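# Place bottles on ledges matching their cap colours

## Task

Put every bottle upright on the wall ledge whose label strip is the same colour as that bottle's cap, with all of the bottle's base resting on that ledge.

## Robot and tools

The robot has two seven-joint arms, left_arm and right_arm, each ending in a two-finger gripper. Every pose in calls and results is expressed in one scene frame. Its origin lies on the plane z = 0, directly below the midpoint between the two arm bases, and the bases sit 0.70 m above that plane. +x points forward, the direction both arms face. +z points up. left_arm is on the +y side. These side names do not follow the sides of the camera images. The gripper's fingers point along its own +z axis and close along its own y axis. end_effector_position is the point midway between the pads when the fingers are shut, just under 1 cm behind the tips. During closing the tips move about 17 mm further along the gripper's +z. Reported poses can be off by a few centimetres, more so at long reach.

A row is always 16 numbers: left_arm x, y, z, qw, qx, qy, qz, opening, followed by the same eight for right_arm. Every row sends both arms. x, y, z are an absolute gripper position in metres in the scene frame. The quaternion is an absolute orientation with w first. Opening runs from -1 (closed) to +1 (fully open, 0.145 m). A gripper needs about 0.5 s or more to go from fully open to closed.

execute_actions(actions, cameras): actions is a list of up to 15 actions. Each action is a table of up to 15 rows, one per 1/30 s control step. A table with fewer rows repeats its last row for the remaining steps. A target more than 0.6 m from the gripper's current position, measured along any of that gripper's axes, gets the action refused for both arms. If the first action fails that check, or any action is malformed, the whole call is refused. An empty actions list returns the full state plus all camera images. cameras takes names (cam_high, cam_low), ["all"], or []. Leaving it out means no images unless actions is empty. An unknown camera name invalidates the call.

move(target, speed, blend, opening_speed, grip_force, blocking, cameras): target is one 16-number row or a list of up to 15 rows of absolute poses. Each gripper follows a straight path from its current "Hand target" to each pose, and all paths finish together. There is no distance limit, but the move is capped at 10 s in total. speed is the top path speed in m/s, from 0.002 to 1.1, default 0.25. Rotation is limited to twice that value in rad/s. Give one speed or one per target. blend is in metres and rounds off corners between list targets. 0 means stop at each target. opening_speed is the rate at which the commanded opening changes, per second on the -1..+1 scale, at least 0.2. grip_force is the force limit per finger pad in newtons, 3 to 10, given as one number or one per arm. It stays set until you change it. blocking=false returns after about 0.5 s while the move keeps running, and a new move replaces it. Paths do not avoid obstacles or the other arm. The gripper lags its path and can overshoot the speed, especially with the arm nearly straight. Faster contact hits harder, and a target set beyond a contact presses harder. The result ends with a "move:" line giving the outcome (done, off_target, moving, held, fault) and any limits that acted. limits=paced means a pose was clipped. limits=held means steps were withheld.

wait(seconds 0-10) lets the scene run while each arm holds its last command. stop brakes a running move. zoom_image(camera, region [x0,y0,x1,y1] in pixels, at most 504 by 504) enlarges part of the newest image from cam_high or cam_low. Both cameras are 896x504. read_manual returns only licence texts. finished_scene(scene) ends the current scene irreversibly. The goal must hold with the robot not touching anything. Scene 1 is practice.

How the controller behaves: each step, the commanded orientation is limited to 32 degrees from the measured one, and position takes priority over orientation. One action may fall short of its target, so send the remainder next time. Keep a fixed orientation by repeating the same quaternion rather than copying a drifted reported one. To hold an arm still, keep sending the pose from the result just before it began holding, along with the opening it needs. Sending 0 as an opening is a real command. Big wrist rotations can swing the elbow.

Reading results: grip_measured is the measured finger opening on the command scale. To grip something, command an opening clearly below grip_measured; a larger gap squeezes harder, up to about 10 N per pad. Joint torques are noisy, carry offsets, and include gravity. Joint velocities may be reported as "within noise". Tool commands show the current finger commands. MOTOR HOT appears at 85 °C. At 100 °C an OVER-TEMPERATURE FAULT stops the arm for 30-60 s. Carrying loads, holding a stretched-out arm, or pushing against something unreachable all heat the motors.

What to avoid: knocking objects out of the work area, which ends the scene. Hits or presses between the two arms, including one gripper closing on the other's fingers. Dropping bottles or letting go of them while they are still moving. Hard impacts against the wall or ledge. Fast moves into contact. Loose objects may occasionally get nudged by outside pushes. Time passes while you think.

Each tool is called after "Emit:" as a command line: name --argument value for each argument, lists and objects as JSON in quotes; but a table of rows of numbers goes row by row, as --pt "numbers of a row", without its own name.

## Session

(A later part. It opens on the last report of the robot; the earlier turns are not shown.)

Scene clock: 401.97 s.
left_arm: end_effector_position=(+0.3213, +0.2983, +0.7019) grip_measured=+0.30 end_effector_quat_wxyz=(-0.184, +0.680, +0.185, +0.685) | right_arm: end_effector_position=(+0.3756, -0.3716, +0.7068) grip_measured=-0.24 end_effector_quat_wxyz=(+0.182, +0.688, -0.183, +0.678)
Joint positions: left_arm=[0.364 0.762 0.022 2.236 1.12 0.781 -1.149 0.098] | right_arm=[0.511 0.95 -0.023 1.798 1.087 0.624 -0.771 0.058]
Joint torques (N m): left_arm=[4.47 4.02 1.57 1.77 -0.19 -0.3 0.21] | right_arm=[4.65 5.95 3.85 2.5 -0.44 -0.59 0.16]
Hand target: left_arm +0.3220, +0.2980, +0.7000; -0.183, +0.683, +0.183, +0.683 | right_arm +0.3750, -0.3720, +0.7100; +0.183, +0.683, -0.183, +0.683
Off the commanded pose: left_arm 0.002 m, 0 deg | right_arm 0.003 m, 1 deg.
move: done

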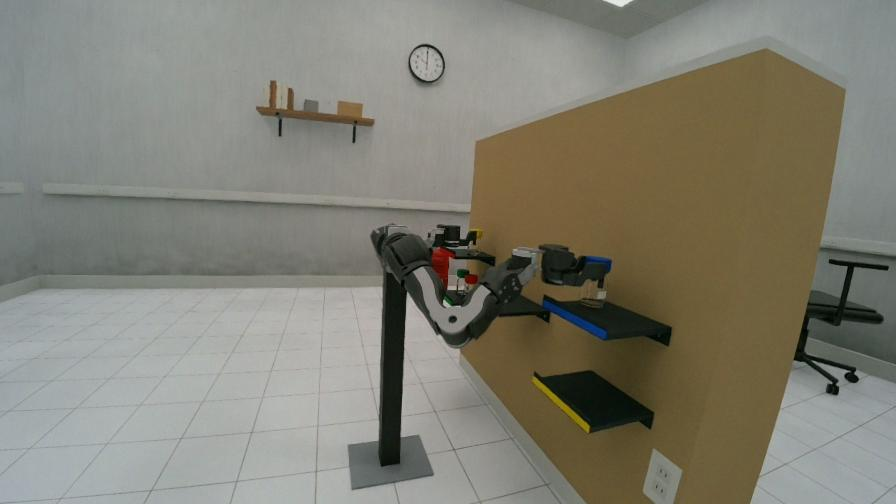

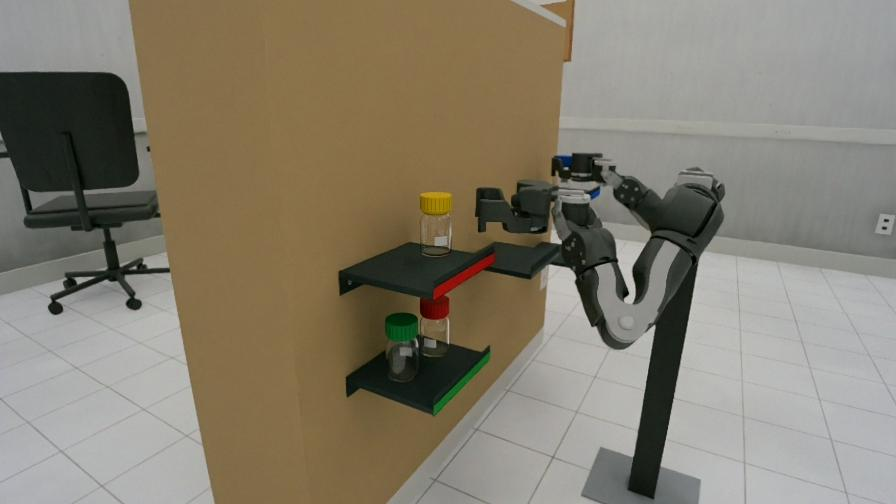

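Emit:
move --pt "0.3898 0.3362 0.698 -0.183 0.683 0.183 0.683 0.3 0.375 -0.388 0.708 0.183 0.683 -0.183 0.683 -0.6" --pt "0.3898 0.3362 0.698 -0.183 0.683 0.183 0.683 0.3 0.375 -0.388 0.695 0.183 0.683 -0.183 0.683 -0.6" --speed '[0.08, 0.03]' --cameras '["cam_low", "cam_high"]'

Emit:
zoom_image --camera "cam_low" --region '[390, 170, 510, 290]'

Emit:
zoom_image --camera "cam_high" --region '[440, 210, 520, 290]'

Emit:
zoom_image --camera "cam_high" --region '[560, 240, 660, 340]'

Scene clock: 440.50 s.
left_arm: end_effector_position=(+0.3890, +0.3370, +0.6988) grip_measured=+0.30 end_effector_quat_wxyz=(-0.184, +0.682, +0.185, +0.683) | right_arm: end_effector_position=(+0.3752, -0.3875, +0.6959) grip_measured=-0.24 end_effector_quat_wxyz=(+0.184, +0.682, -0.183, +0.684)
Joint positions: left_arm=[0.591 0.823 -0.149 1.819 1.006 0.623 -0.879 0.098] | right_arm=[0.426 0.996 0.004 1.753 1.074 0.519 -0.698 0.058]
Joint torques (N m): left_arm=[7.32 4.15 1.59 2.47 -0.25 -0.51 0.23] | right_arm=[3.68 6.16 4.07 1.95 -0.17 -0.36 0.1]
Hand target: left_arm +0.3898, +0.3362, +0.6980; -0.183, +0.683, +0.183, +0.683 | right_arm +0.3750, -0.3880, +0.6950; +0.183, +0.683, -0.183, +0.683
Off the commanded pose: left_arm 0.001 m, 0 deg | right_arm 0.001 m, 0 deg.
move: done

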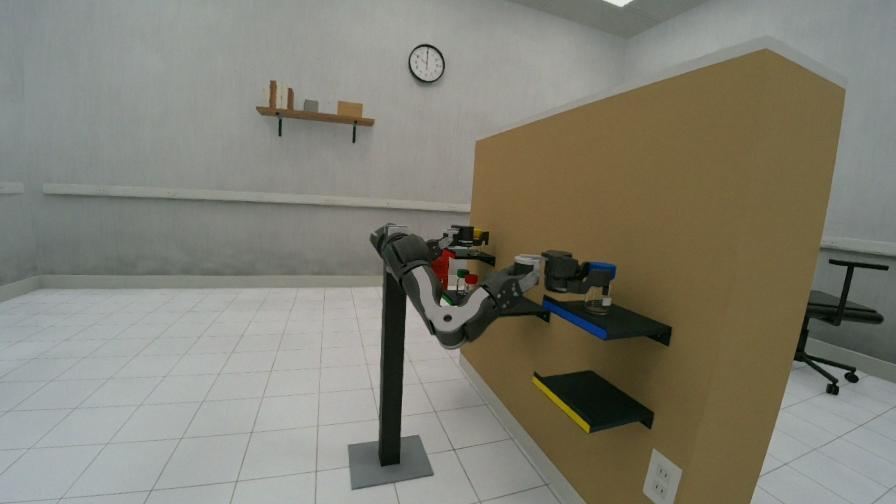

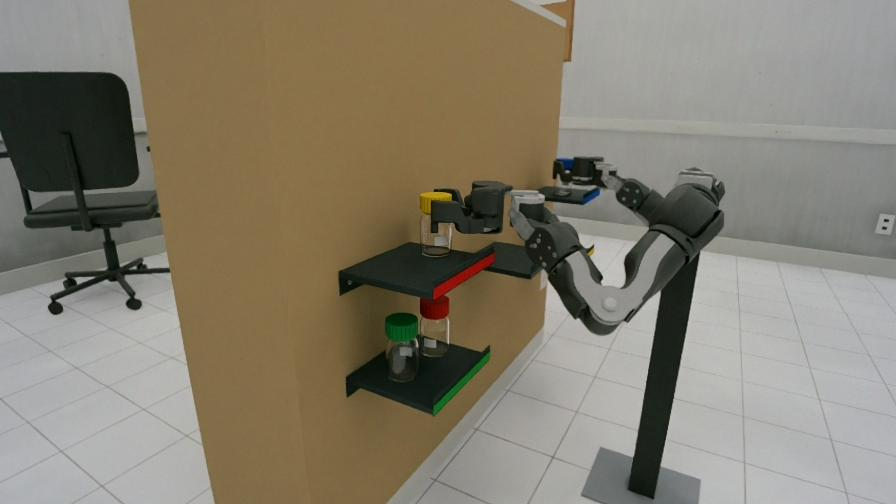

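Scaled by 4.200 from the camera's 896x504 image, which has a finer 1280x720 frame.

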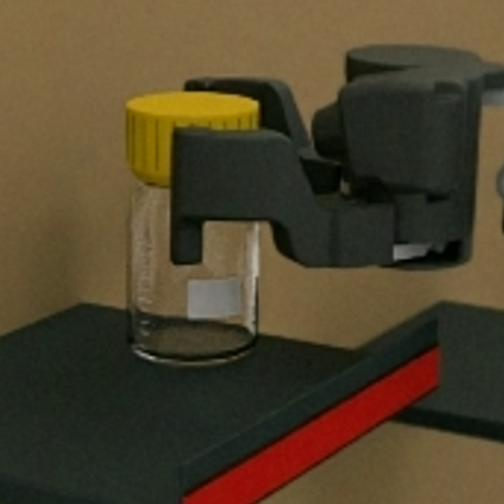

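Scaled by 6.300 from the camera's 896x504 image, which has a finer 1280x720 frame.

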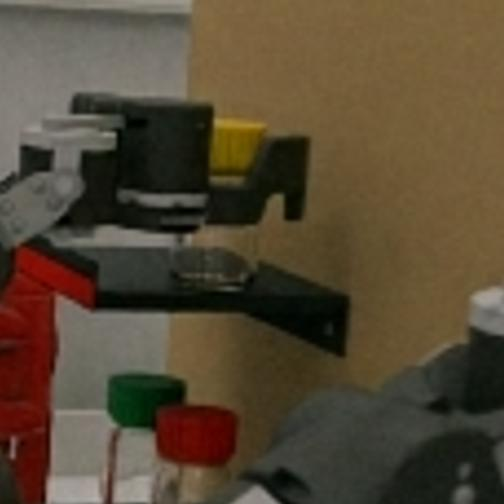

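Scaled by 5.040 from the camera's 896x504 image, which has a finer 1280x720 frame.

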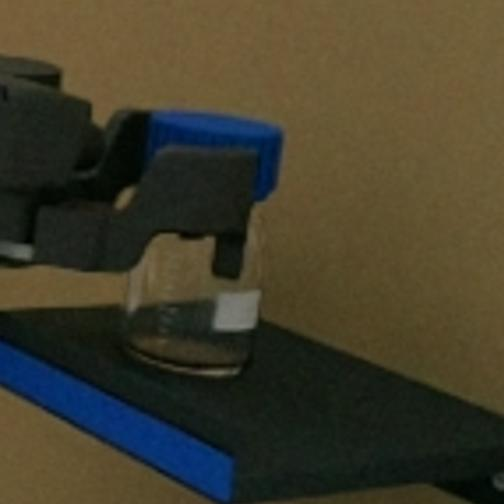

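Emit:
move --pt "0.388 0.3393 0.697 -0.183 0.683 0.183 0.683 0.3 0.375 -0.388 0.697 0.183 0.683 -0.183 0.683 -0.6" --pt "0.388 0.3393 0.697 -0.183 0.683 0.183 0.683 -0.5 0.375 -0.388 0.697 0.183 0.683 -0.183 0.683 0.2" --pt "0.388 0.3393 0.722 -0.183 0.683 0.183 0.683 -0.6 0.322 -0.357 0.702 0.183 0.683 -0.183 0.683 0.2" --speed '[0.05, 0.05, 0.08]' --opening_speed 0.6 --cameras '["cam_low", "cam_high"]'

Emit:
zoom_image --camera "cam_low" --region '[390, 160, 510, 280]'

Emit:
zoom_image --camera "cam_high" --region '[540, 230, 690, 360]'

Scene clock: 469.77 s.
left_arm: end_effector_position=(+0.3879, +0.3388, +0.7218) grip_measured=-0.25 end_effector_quat_wxyz=(-0.182, +0.684, +0.180, +0.683) | right_arm: end_effector_position=(+0.3226, -0.3555, +0.7027) grip_measured=+0.20 end_effector_quat_wxyz=(+0.181, +0.682, -0.180, +0.685)
Joint positions: left_arm=[0.679 0.835 -0.143 1.815 1.051 0.711 -0.883 0.057] | right_arm=[0.141 0.975 0.279 2.097 1.187 0.629 -0.872 0.09]
Joint torques (N m): left_arm=[7.95 3.2 1.94 2.1 -0.28 -0.53 -0.05] | right_arm=[2.89 5.58 3.89 1.59 -0.2 -0.18 -0.14]
Hand target: left_arm +0.3880, +0.3393, +0.7219; -0.183, +0.683, +0.183, +0.683 | right_arm +0.3220, -0.3571, +0.7019; +0.183, +0.683, -0.183, +0.683
Off the commanded pose: left_arm 0.001 m, 0 deg | right_arm 0.002 m, 0 deg.
move: done

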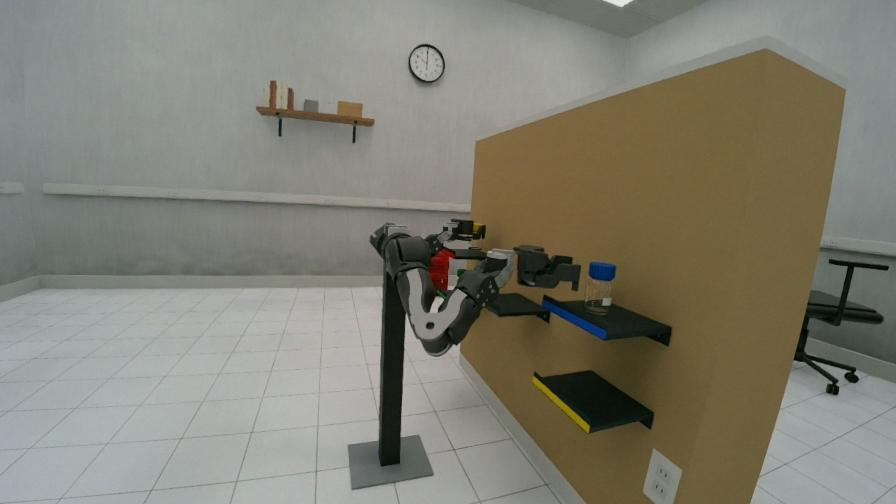

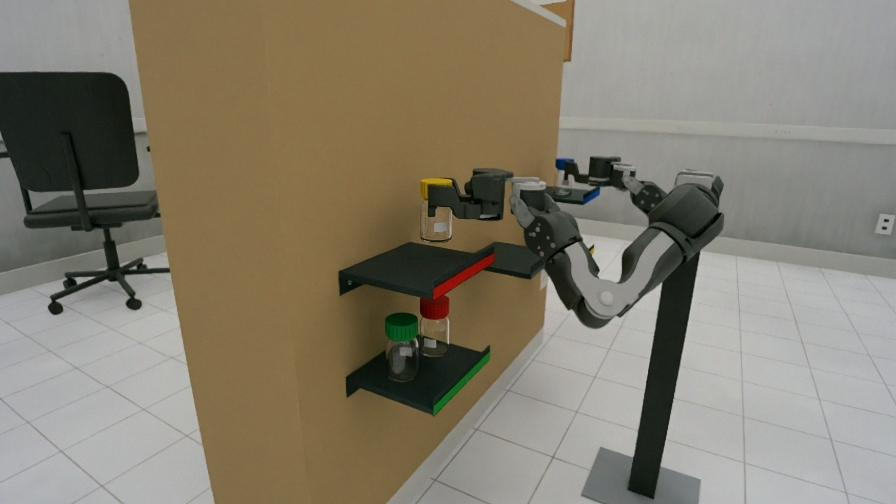

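Scaled by 4.200 from the camera's 896x504 image, which has a finer 1280x720 frame.

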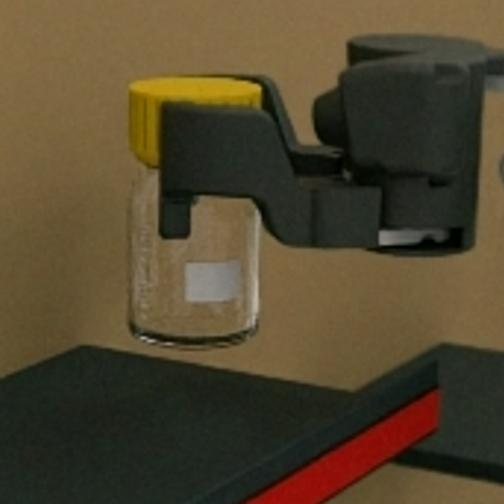

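Scaled by 3.360 from the camera's 896x504 image, which has a finer 1280x720 frame.

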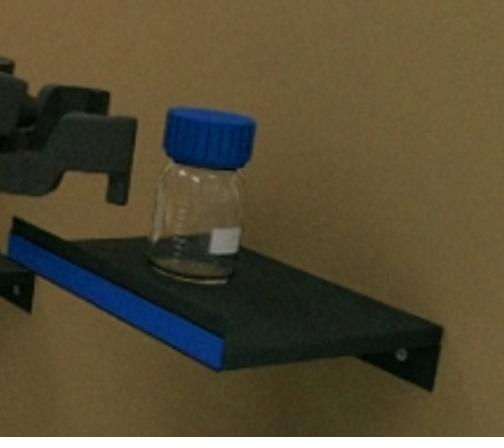

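Emit:
move --pt "0.365 0.22 0.715 -0.0616 0.7044 0.0616 0.7044 -0.6 0.32 -0.22 0.68 0 0.7071 0 0.7071 0.3" --pt "0.38 0.09 0.672 0.0616 0.7044 -0.0616 0.7044 -0.6 0.31 -0.20 0.60 0 0.7071 0 0.7071 0.3" --pt "0.384 0.020 0.65 0.1228 0.6964 -0.1228 0.6964 -0.6 0.31 -0.20 0.60 0 0.7071 0 0.7071 0.3" --pt "0.384 0.020 0.607 0.1228 0.6964 -0.1228 0.6964 -0.6 0.31 -0.20 0.60 0 0.7071 0 0.7071 0.3" --pt "0.384 0.020 0.594 0.1228 0.6964 -0.1228 0.6964 -0.6 0.31 -0.20 0.60 0 0.7071 0 0.7071 0.3" --speed '[0.15, 0.15, 0.15, 0.08, 0.03]' --blend '[0.02, 0.02, 0.01, 0.0, 0]' --cameras '["cam_low", "cam_high"]'

Emit:
zoom_image --camera "cam_low" --region '[470, 190, 570, 290]'

Emit:
zoom_image --camera "cam_high" --region '[450, 230, 550, 330]'

Scene clock: 490.57 s.
left_arm: end_effector_position=(+0.3841, +0.0205, +0.5995) grip_measured=-0.25 end_effector_quat_wxyz=(+0.124, +0.692, -0.119, +0.702) | right_arm: end_effector_position=(+0.3100, -0.2012, +0.6019) grip_measured=+0.30 end_effector_quat_wxyz=(+0.002, +0.706, -0.001, +0.708)
Joint positions: left_arm=[0.616 0.44 -0.891 1.848 0.766 0.282 -0.631 0.057] | right_arm=[-0.193 0.84 -0.107 2.285 0.807 0.226 -0.594 0.098]
Joint torques (N m): left_arm=[6.37 0.38 1.17 2.67 -0.13 -0.51 0.22] | right_arm=[1.94 3.15 1.42 2.58 -0.28 -0.5 0.15]
Hand target: left_arm +0.3839, +0.0199, +0.5940; +0.123, +0.696, -0.123, +0.696 | right_arm +0.3100, -0.2000, +0.6001; +0.000, +0.707, +0.000, +0.707
Off the commanded pose: left_arm 0.005 m, 1 deg | right_arm 0.002 m, 0 deg.
move: off_target (left_arm)

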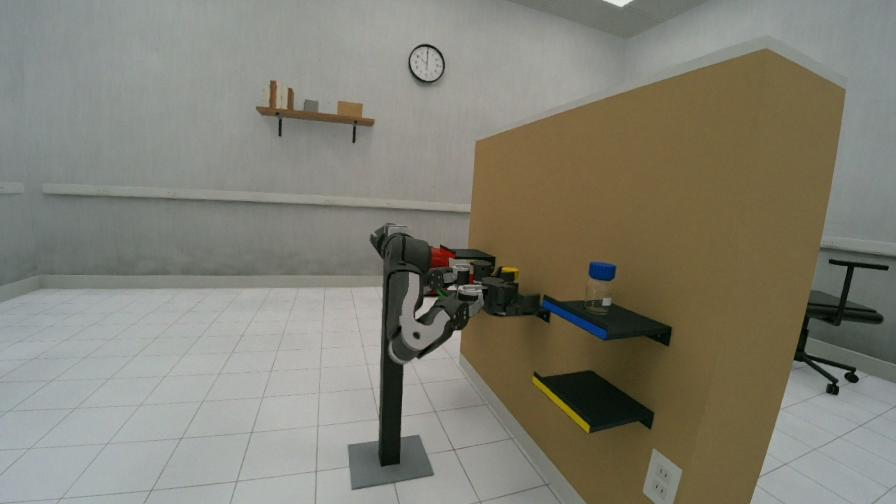

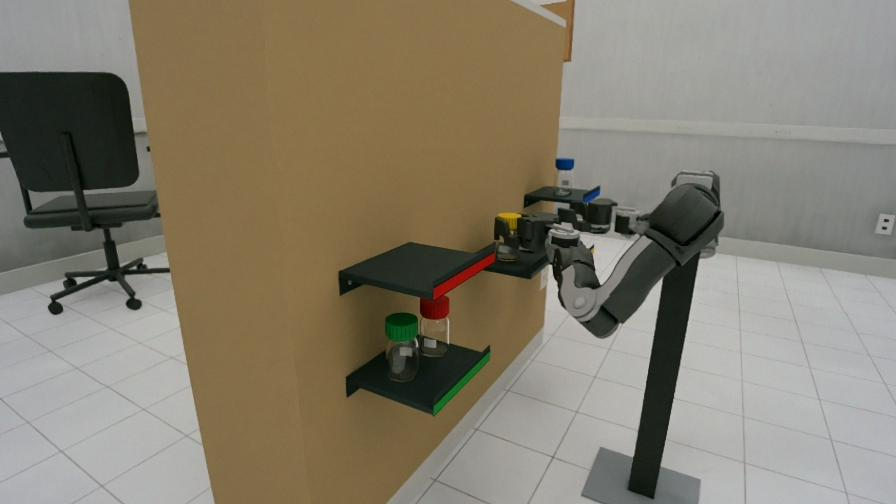

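Scaled by 5.040 from the camera's 896x504 image, which has a finer 1280x720 frame.

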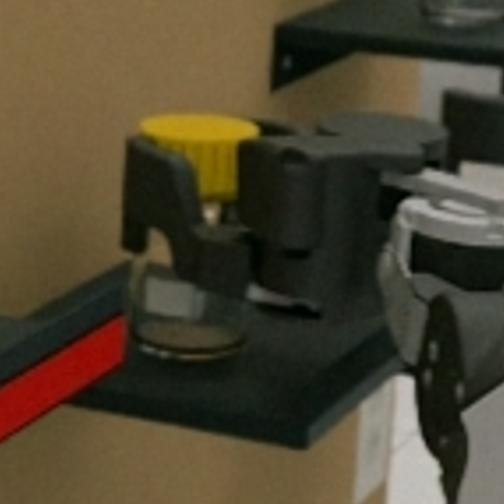

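Scaled by 5.040 from the camera's 896x504 image, which has a finer 1280x720 frame.

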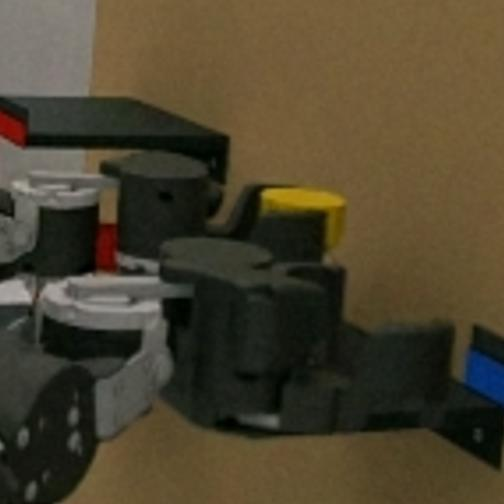

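Emit:
move --pt "0.384 0.020 0.598 0.1228 0.6964 -0.1228 0.6964 -0.6 0.31 -0.20 0.60 0 0.7071 0 0.7071 0.3" --pt "0.384 0.020 0.598 0.1228 0.6964 -0.1228 0.6964 0.3 0.31 -0.20 0.60 0 0.7071 0 0.7071 0.3" --pt "0.309 0.047 0.603 0.1228 0.6964 -0.1228 0.6964 0.3 0.31 -0.19 0.60 0 0.7071 0 0.7071 0.3" --pt "0.32 0.19 0.56 -0.0616 0.7044 0.0616 0.7044 0.3 0.30 -0.05 0.605 -0.1228 0.6964 0.1228 0.6964 0.3" --pt "0.322 0.305 0.507 -0.183 0.683 0.183 0.683 0.08 0.30 -0.012 0.603 -0.1228 0.6964 0.1228 0.6964 0.3" --speed '[0.05, 0.05, 0.12, 0.18, 0.12]' --blend '[0, 0, 0.01, 0, 0]' --opening_speed 0.8 --cameras '["cam_low", "cam_high"]'

Emit:
zoom_image --camera "cam_low" --region '[370, 270, 530, 400]'

Emit:
zoom_image --camera "cam_high" --region '[430, 230, 550, 330]'

Emit:
zoom_image --camera "cam_low" --region '[480, 190, 590, 290]'

Scene clock: 527.60 s.
left_arm: end_effector_position=(+0.3223, +0.3043, +0.5083) grip_measured=+0.08 end_effector_quat_wxyz=(-0.183, +0.683, +0.180, +0.684) | right_arm: end_effector_position=(+0.2996, -0.0119, +0.6044) grip_measured=+0.30 end_effector_quat_wxyz=(-0.126, +0.695, +0.122, +0.698)
Joint positions: left_arm=[-0.072 0.828 -0.4 1.804 0.716 -0.187 -0.968 0.082] | right_arm=[0.257 0.362 -0.813 2.224 0.502 0.506 -0.694 0.098]
Joint torques (N m): left_arm=[4.21 3.57 2.22 3.43 -0.25 -0.49 0.03] | right_arm=[3.31 -0.86 1.11 2.89 -0.3 -0.23 -0.11]
Hand target: left_arm +0.3220, +0.3050, +0.5070; -0.183, +0.683, +0.183, +0.683 | right_arm +0.3000, -0.0120, +0.6029; -0.123, +0.696, +0.123, +0.696
Off the commanded pose: left_arm 0.001 m, 0 deg | right_arm 0.001 m, 0 deg.
move: done

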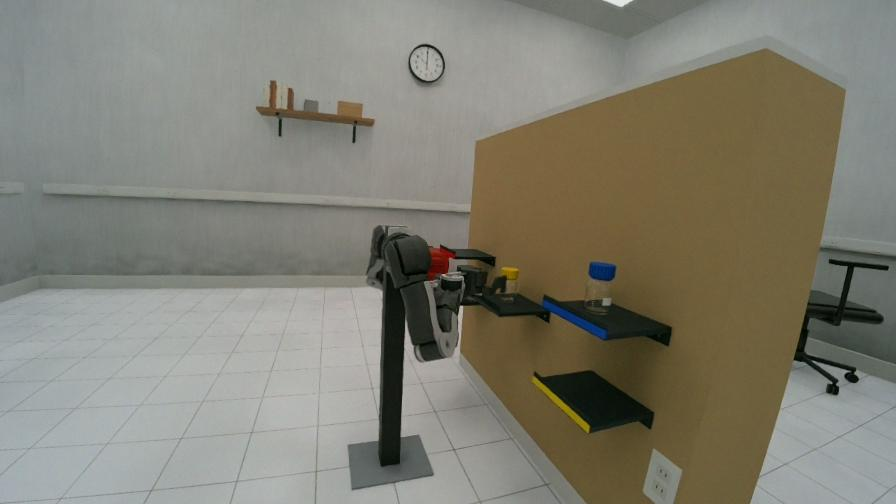

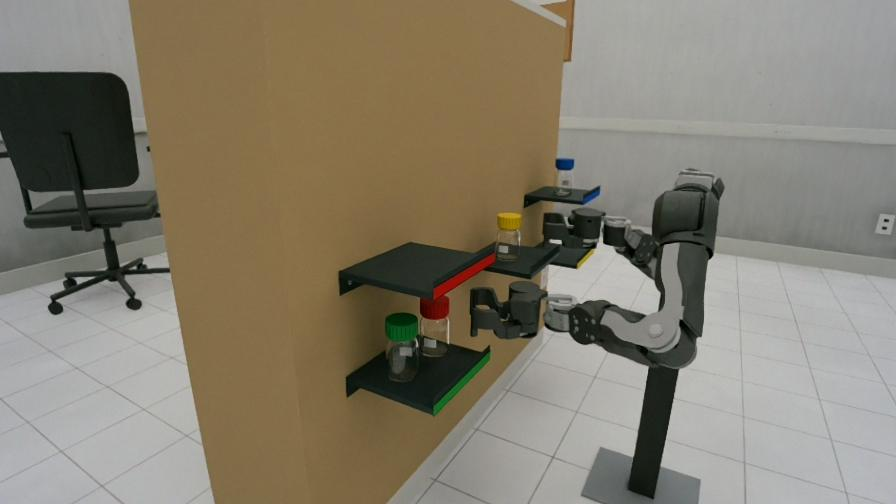

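Scaled by 3.150 from the camera's 896x504 image, which has a finer 1280x720 frame.

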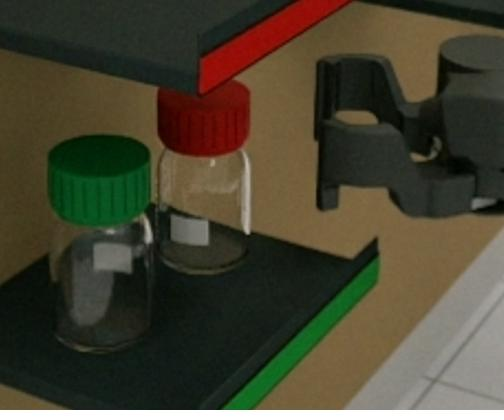

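Scaled by 4.200 from the camera's 896x504 image, which has a finer 1280x720 frame.

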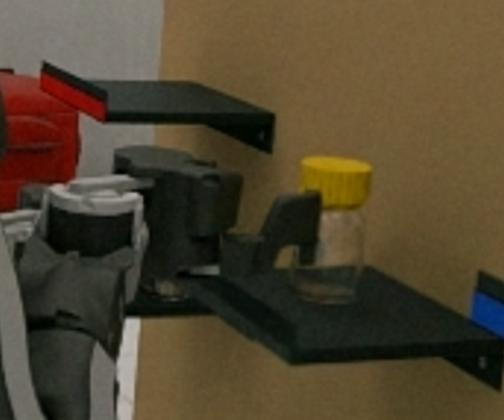

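Scaled by 4.582 from the camera's 896x504 image, which has a finer 1280x720 frame.

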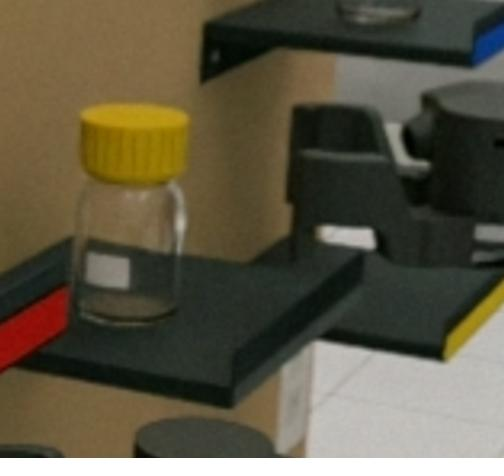

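Emit:
move --pt "0.3836 0.350 0.505 -0.183 0.683 0.183 0.683 0.1 0.383 0.0165 0.602 -0.1228 0.6964 0.1228 0.6964 0.3" --speed 0.09 --cameras '["cam_low", "cam_high"]'

Emit:
zoom_image --camera "cam_low" --region '[370, 270, 480, 380]'

Emit:
zoom_image --camera "cam_high" --region '[430, 230, 550, 330]'

Emit:
zoom_image --camera "cam_low" --region '[480, 190, 590, 290]'

Scene clock: 566.77 s.
left_arm: end_effector_position=(+0.3835, +0.3517, +0.5086) grip_measured=+0.10 end_effector_quat_wxyz=(-0.186, +0.679, +0.184, +0.686) | right_arm: end_effector_position=(+0.3829, +0.0163, +0.6019) grip_measured=+0.30 end_effector_quat_wxyz=(-0.120, +0.697, +0.123, +0.696)
Joint positions: left_arm=[0.225 0.798 -0.434 1.433 0.826 -0.191 -0.728 0.083] | right_arm=[0.549 0.2 -0.805 1.788 0.572 0.43 -0.589 0.098]
Joint torques (N m): left_arm=[6.05 4.05 1.66 2.91 -0.15 -0.53 0.23] | right_arm=[5.39 -1.12 2.44 3.34 -0.13 -0.51 0.17]
Hand target: left_arm +0.3835, +0.3500, +0.5050; -0.183, +0.683, +0.183, +0.683 | right_arm +0.3829, +0.0166, +0.6020; -0.123, +0.696, +0.123, +0.696
Off the commanded pose: left_arm 0.004 m, 1 deg | right_arm 0.000 m, 0 deg.
move: off_target (left_arm)

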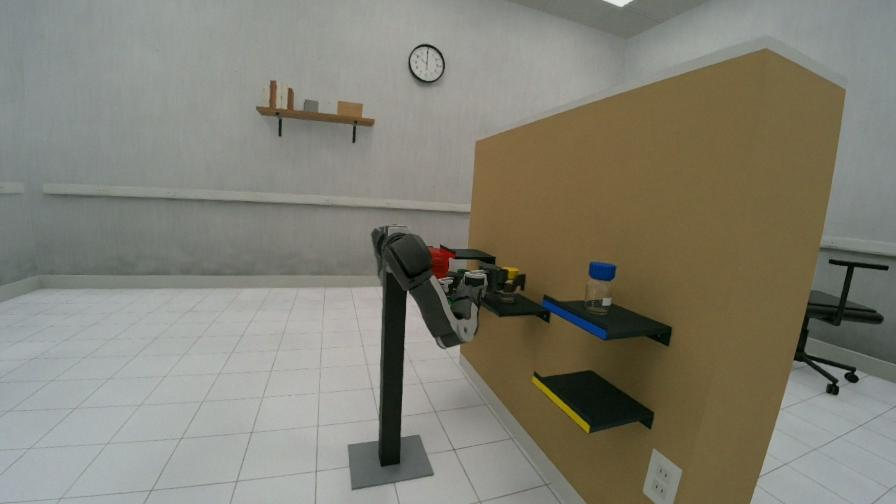

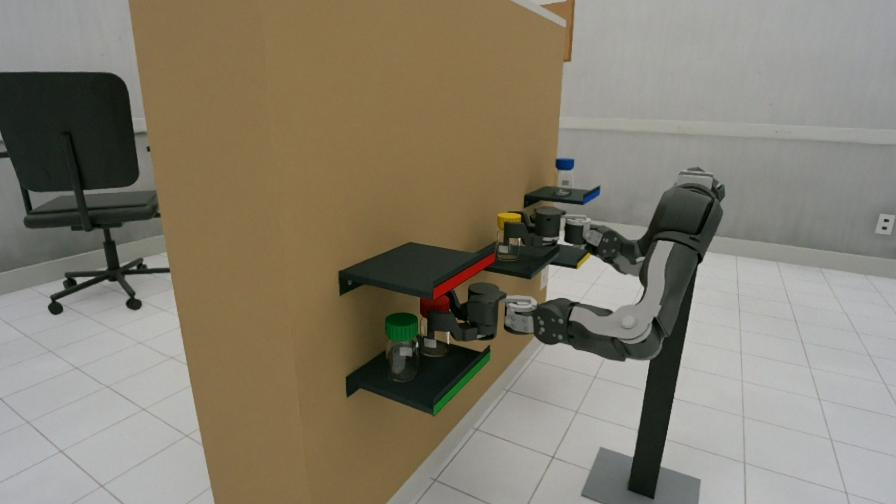

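Scaled by 4.582 from the camera's 896x504 image, which has a finer 1280x720 frame.

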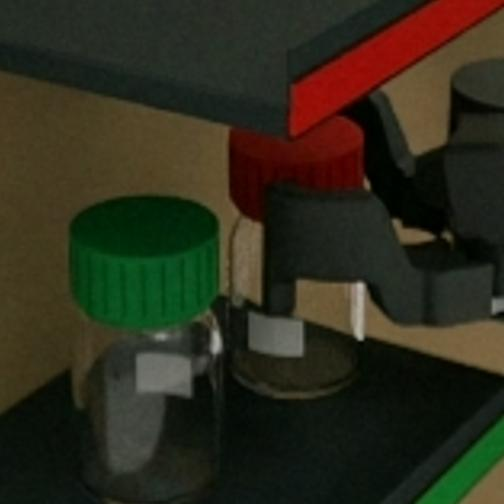

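Scaled by 4.200 from the camera's 896x504 image, which has a finer 1280x720 frame.

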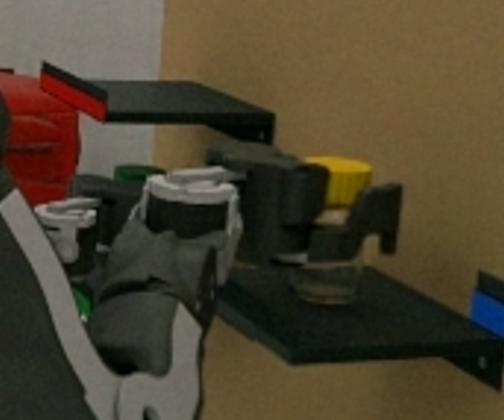

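Scaled by 4.582 from the camera's 896x504 image, which has a finer 1280x720 frame.

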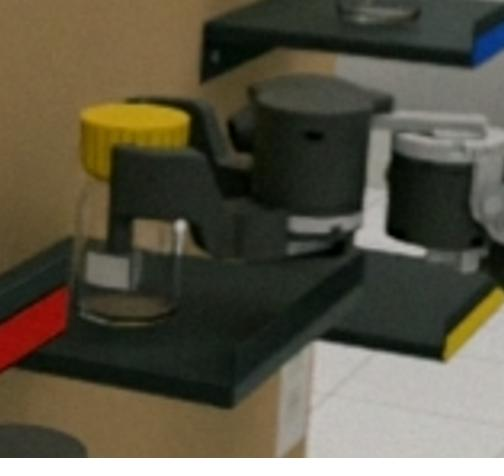

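Emit:
move --pt "0.3825 0.3487 0.503 -0.183 0.683 0.183 0.683 0.1 0.382 0.0143 0.602 -0.1228 0.6964 0.1228 0.6964 0.3" --pt "0.3825 0.3487 0.503 -0.183 0.683 0.183 0.683 -0.5 0.382 0.0143 0.602 -0.1228 0.6964 0.1228 0.6964 -0.5" --pt "0.3825 0.3487 0.527 -0.183 0.683 0.183 0.683 -0.6 0.382 0.0143 0.652 -0.1228 0.6964 0.1228 0.6964 -0.6" --speed '[0.05, 0.05, 0.08]' --opening_speed 0.6 --cameras '["cam_low", "cam_high"]'

Emit:
zoom_image --camera "cam_low" --region '[370, 270, 480, 380]'

Emit:
zoom_image --camera "cam_low" --region '[480, 160, 590, 260]'

Emit:
zoom_image --camera "cam_high" --region '[430, 210, 550, 330]'

Scene clock: 600.53 s.
left_arm: end_effector_position=(+0.3822, +0.3479, +0.5228) grip_measured=-0.25 end_effector_quat_wxyz=(-0.182, +0.688, +0.182, +0.679) | right_arm: end_effector_position=(+0.3815, +0.0161, +0.6502) grip_measured=-0.24 end_effector_quat_wxyz=(-0.124, +0.698, +0.127, +0.694)
Joint positions: left_arm=[0.221 0.838 -0.42 1.518 0.867 -0.118 -0.757 0.057] | right_arm=[0.656 0.154 -0.733 1.872 0.666 0.634 -0.635 0.057]
Joint torques (N m): left_arm=[6.92 5.53 3.18 4.53 -0.37 -0.67 -0.01] | right_arm=[5.74 -1.49 3.02 3.38 -0.28 -0.47 -0.16]
Hand target: left_arm +0.3825, +0.3487, +0.5271; -0.183, +0.683, +0.183, +0.683 | right_arm +0.3820, +0.0144, +0.6520; -0.123, +0.696, +0.123, +0.696
Off the commanded pose: left_arm 0.004 m, 1 deg | right_arm 0.003 m, 1 deg.
move: off_target (left_arm); target 2's new opening was sent with left_arm's hand 0.005 m and 1 deg from that target; target 3's new opening was sent with left_arm's hand 0.004 m and 1 deg from that target

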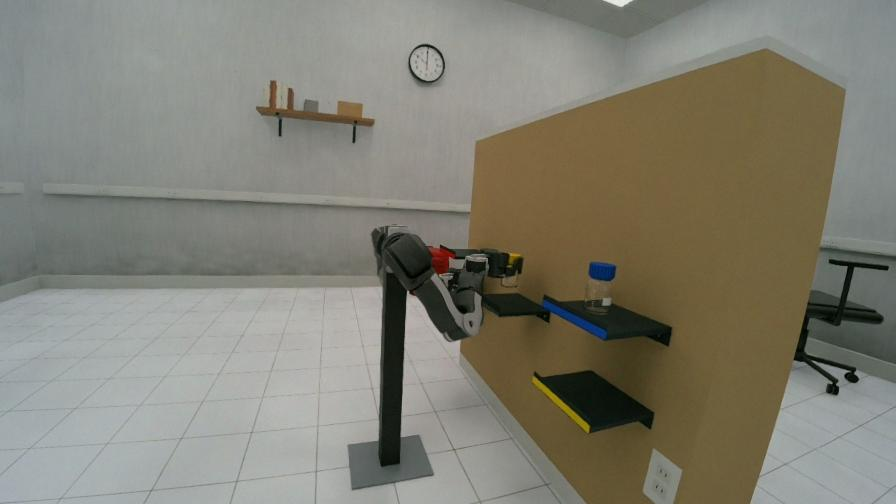

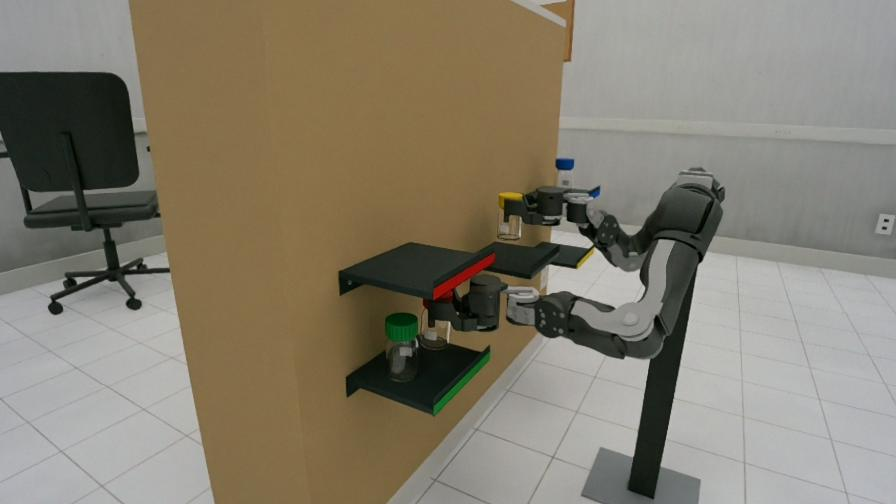

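Scaled by 4.582 from the camera's 896x504 image, which has a finer 1280x720 frame.

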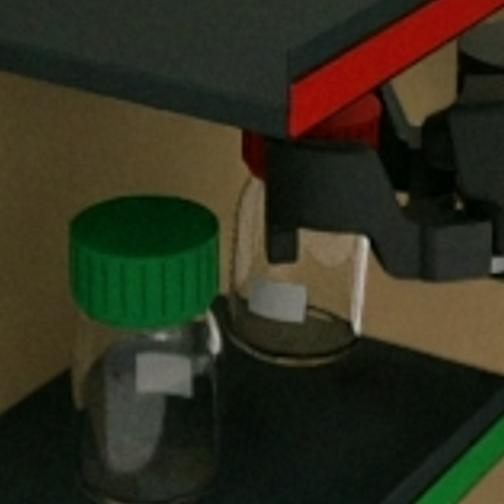

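Scaled by 4.582 from the camera's 896x504 image, which has a finer 1280x720 frame.

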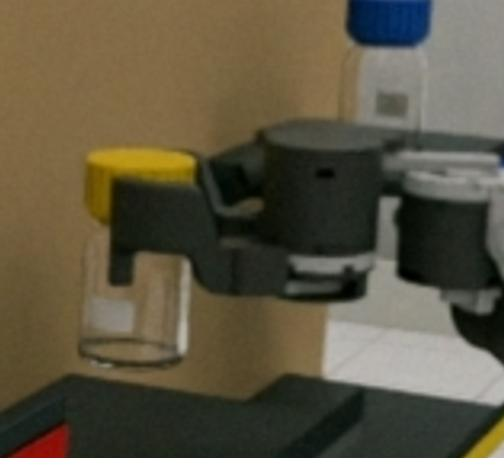

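Scaled by 4.200 from the camera's 896x504 image, which has a finer 1280x720 frame.

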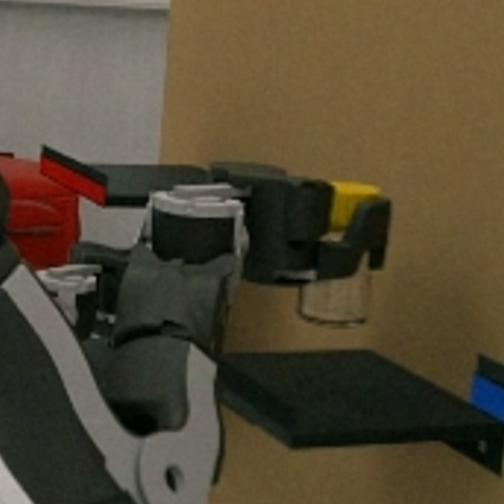

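Emit:
move --pt "0.37 0.215 0.537 -0.0493 0.7054 0.0493 0.7054 -0.6 0.37 -0.09 0.65 -0.0616 0.7044 0.0616 0.7044 -0.6" --pt "0.36 0.212 0.715 -0.0493 0.7054 0.0493 0.7054 -0.6 0.36 -0.205 0.60 0 0.7071 0 0.7071 -0.6" --pt "0.37 0.285 0.72 -0.1349 0.6941 0.1349 0.6941 -0.6 0.365 -0.212 0.535 0 0.7071 0 0.7071 -0.6" --pt "0.385 0.378 0.718 -0.183 0.683 0.183 0.683 -0.6 0.375 -0.30 0.532 0 0.7071 0 0.7071 -0.6" --pt "0.385 0.378 0.71 -0.183 0.683 0.183 0.683 -0.6 0.378 -0.388 0.53 0 0.7071 0 0.7071 -0.6" --speed '[0.15, 0.15, 0.13, 0.13, 0.1]' --blend '[0.02, 0.02, 0.02, 0.01, 0]' --cameras '["cam_low", "cam_high"]'

Emit:
zoom_image --camera "cam_low" --region '[370, 170, 490, 290]'

Emit:
zoom_image --camera "cam_high" --region '[520, 310, 660, 440]'

Emit:
zoom_image --camera "cam_high" --region '[430, 210, 530, 290]'

Scene clock: 639.93 s.
left_arm: end_effector_position=(+0.3854, +0.3778, +0.7078) grip_measured=-0.25 end_effector_quat_wxyz=(-0.182, +0.687, +0.184, +0.679) | right_arm: end_effector_position=(+0.3772, -0.3882, +0.5245) grip_measured=-0.24 end_effector_quat_wxyz=(+0.001, +0.715, -0.001, +0.700)
Joint positions: left_arm=[0.627 1.122 -0.274 1.73 1.256 0.439 -0.817 0.057] | right_arm=[0.071 0.937 -0.044 1.205 0.953 -0.159 0.267 0.057]
Joint torques (N m): left_arm=[6.34 5.92 3.25 2.29 -0.41 -0.74 0.23] | right_arm=[4.36 7.5 4.92 3.08 0.43 -0.74 0.18]
Hand target: left_arm +0.3850, +0.3780, +0.7099; -0.183, +0.683, +0.183, +0.683 | right_arm +0.3780, -0.3881, +0.5301; +0.000, +0.707, +0.000, +0.707
Off the commanded pose: left_arm 0.002 m, 1 deg | right_arm 0.006 m, 1 deg.
move: off_target (right_arm)

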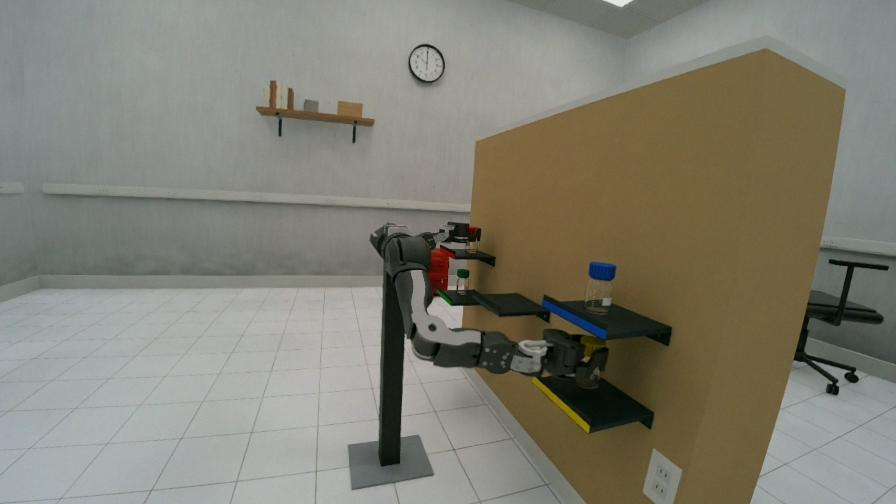

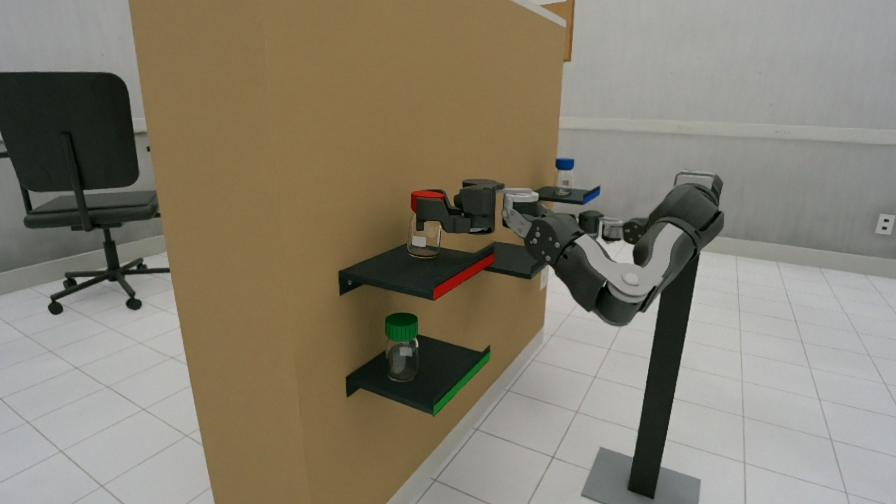

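Scaled by 4.200 from the camera's 896x504 image, which has a finer 1280x720 frame.

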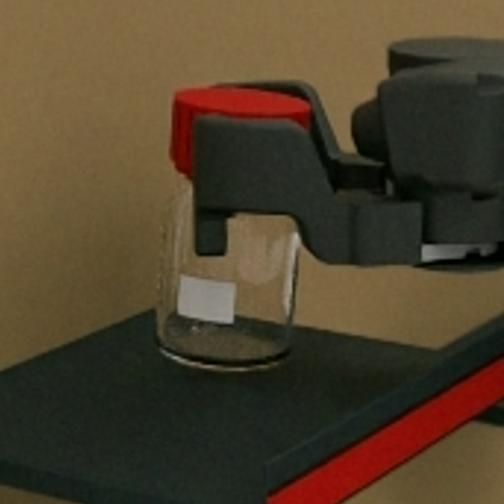

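Scaled by 3.600 from the camera's 896x504 image, which has a finer 1280x720 frame.

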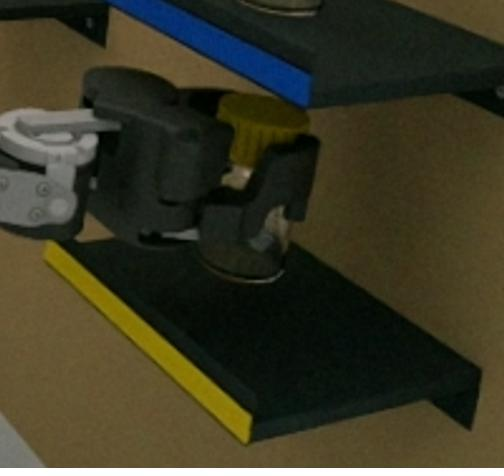

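Scaled by 5.040 from the camera's 896x504 image, which has a finer 1280x720 frame.

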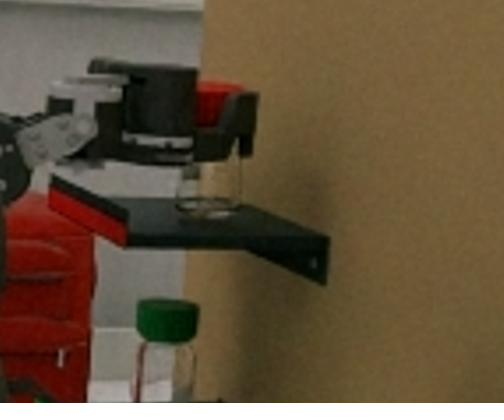

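Emit:
move --pt "0.385 0.378 0.702 -0.183 0.683 0.183 0.683 -0.6 0.378 -0.388 0.514 0 0.7071 0 0.7071 -0.6" --pt "0.385 0.378 0.694 -0.183 0.683 0.183 0.683 -0.6 0.378 -0.388 0.505 0 0.7071 0 0.7071 -0.6" --speed '[0.04, 0.02]' --cameras '["cam_low", "cam_high"]'

Emit:
zoom_image --camera "cam_low" --region '[370, 170, 490, 290]'

Emit:
zoom_image --camera "cam_high" --region '[550, 320, 640, 410]'

Scene clock: 657.83 s.
left_arm: end_effector_position=(+0.3841, +0.3796, +0.7003) grip_measured=-0.26 end_effector_quat_wxyz=(-0.185, +0.675, +0.187, +0.690) | right_arm: end_effector_position=(+0.3776, -0.3892, +0.5042) grip_measured=-0.24 end_effector_quat_wxyz=(+0.002, +0.710, -0.001, +0.704)
Joint positions: left_arm=[0.569 1.133 -0.274 1.733 1.231 0.355 -0.811 0.056] | right_arm=[0.105 0.863 -0.045 1.107 0.891 -0.221 0.323 0.057]
Joint torques (N m): left_arm=[4.6 5.47 2.14 2.11 -0.03 -0.27 0.19] | right_arm=[4.39 6.71 3.03 2.54 0.3 -0.66 0.17]
Hand target: left_arm +0.3849, +0.3781, +0.6940; -0.183, +0.683, +0.183, +0.683 | right_arm +0.3780, -0.3880, +0.5050; +0.000, +0.707, +0.000, +0.707
Off the commanded pose: left_arm 0.007 m, 1 deg | right_arm 0.002 m, 1 deg.
move: off_target (left_arm)

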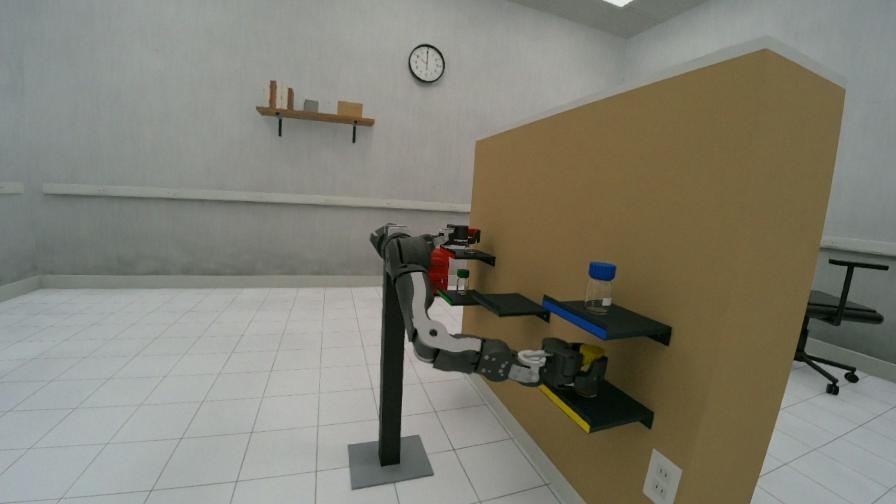

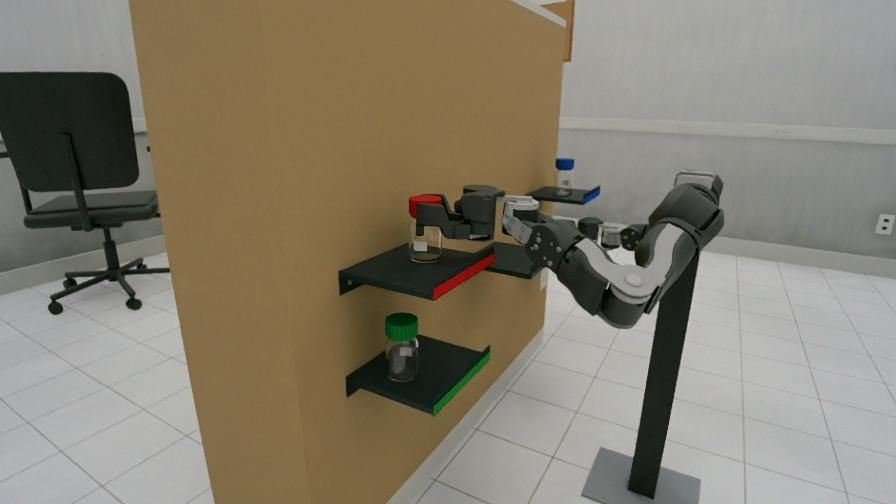

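Scaled by 4.200 from the camera's 896x504 image, which has a finer 1280x720 frame.

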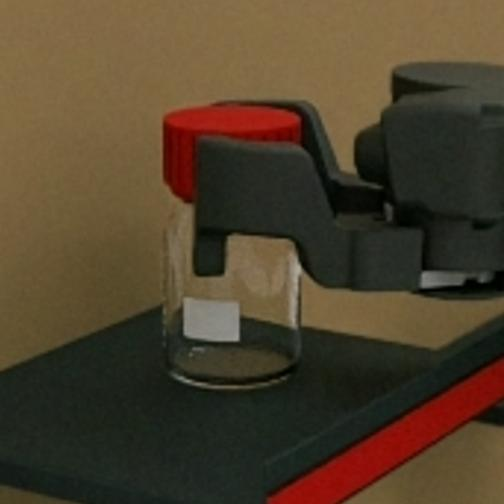

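Scaled by 5.600 from the camera's 896x504 image, which has a finer 1280x720 frame.

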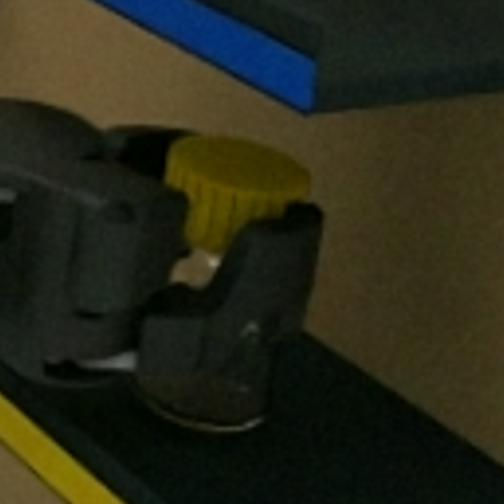

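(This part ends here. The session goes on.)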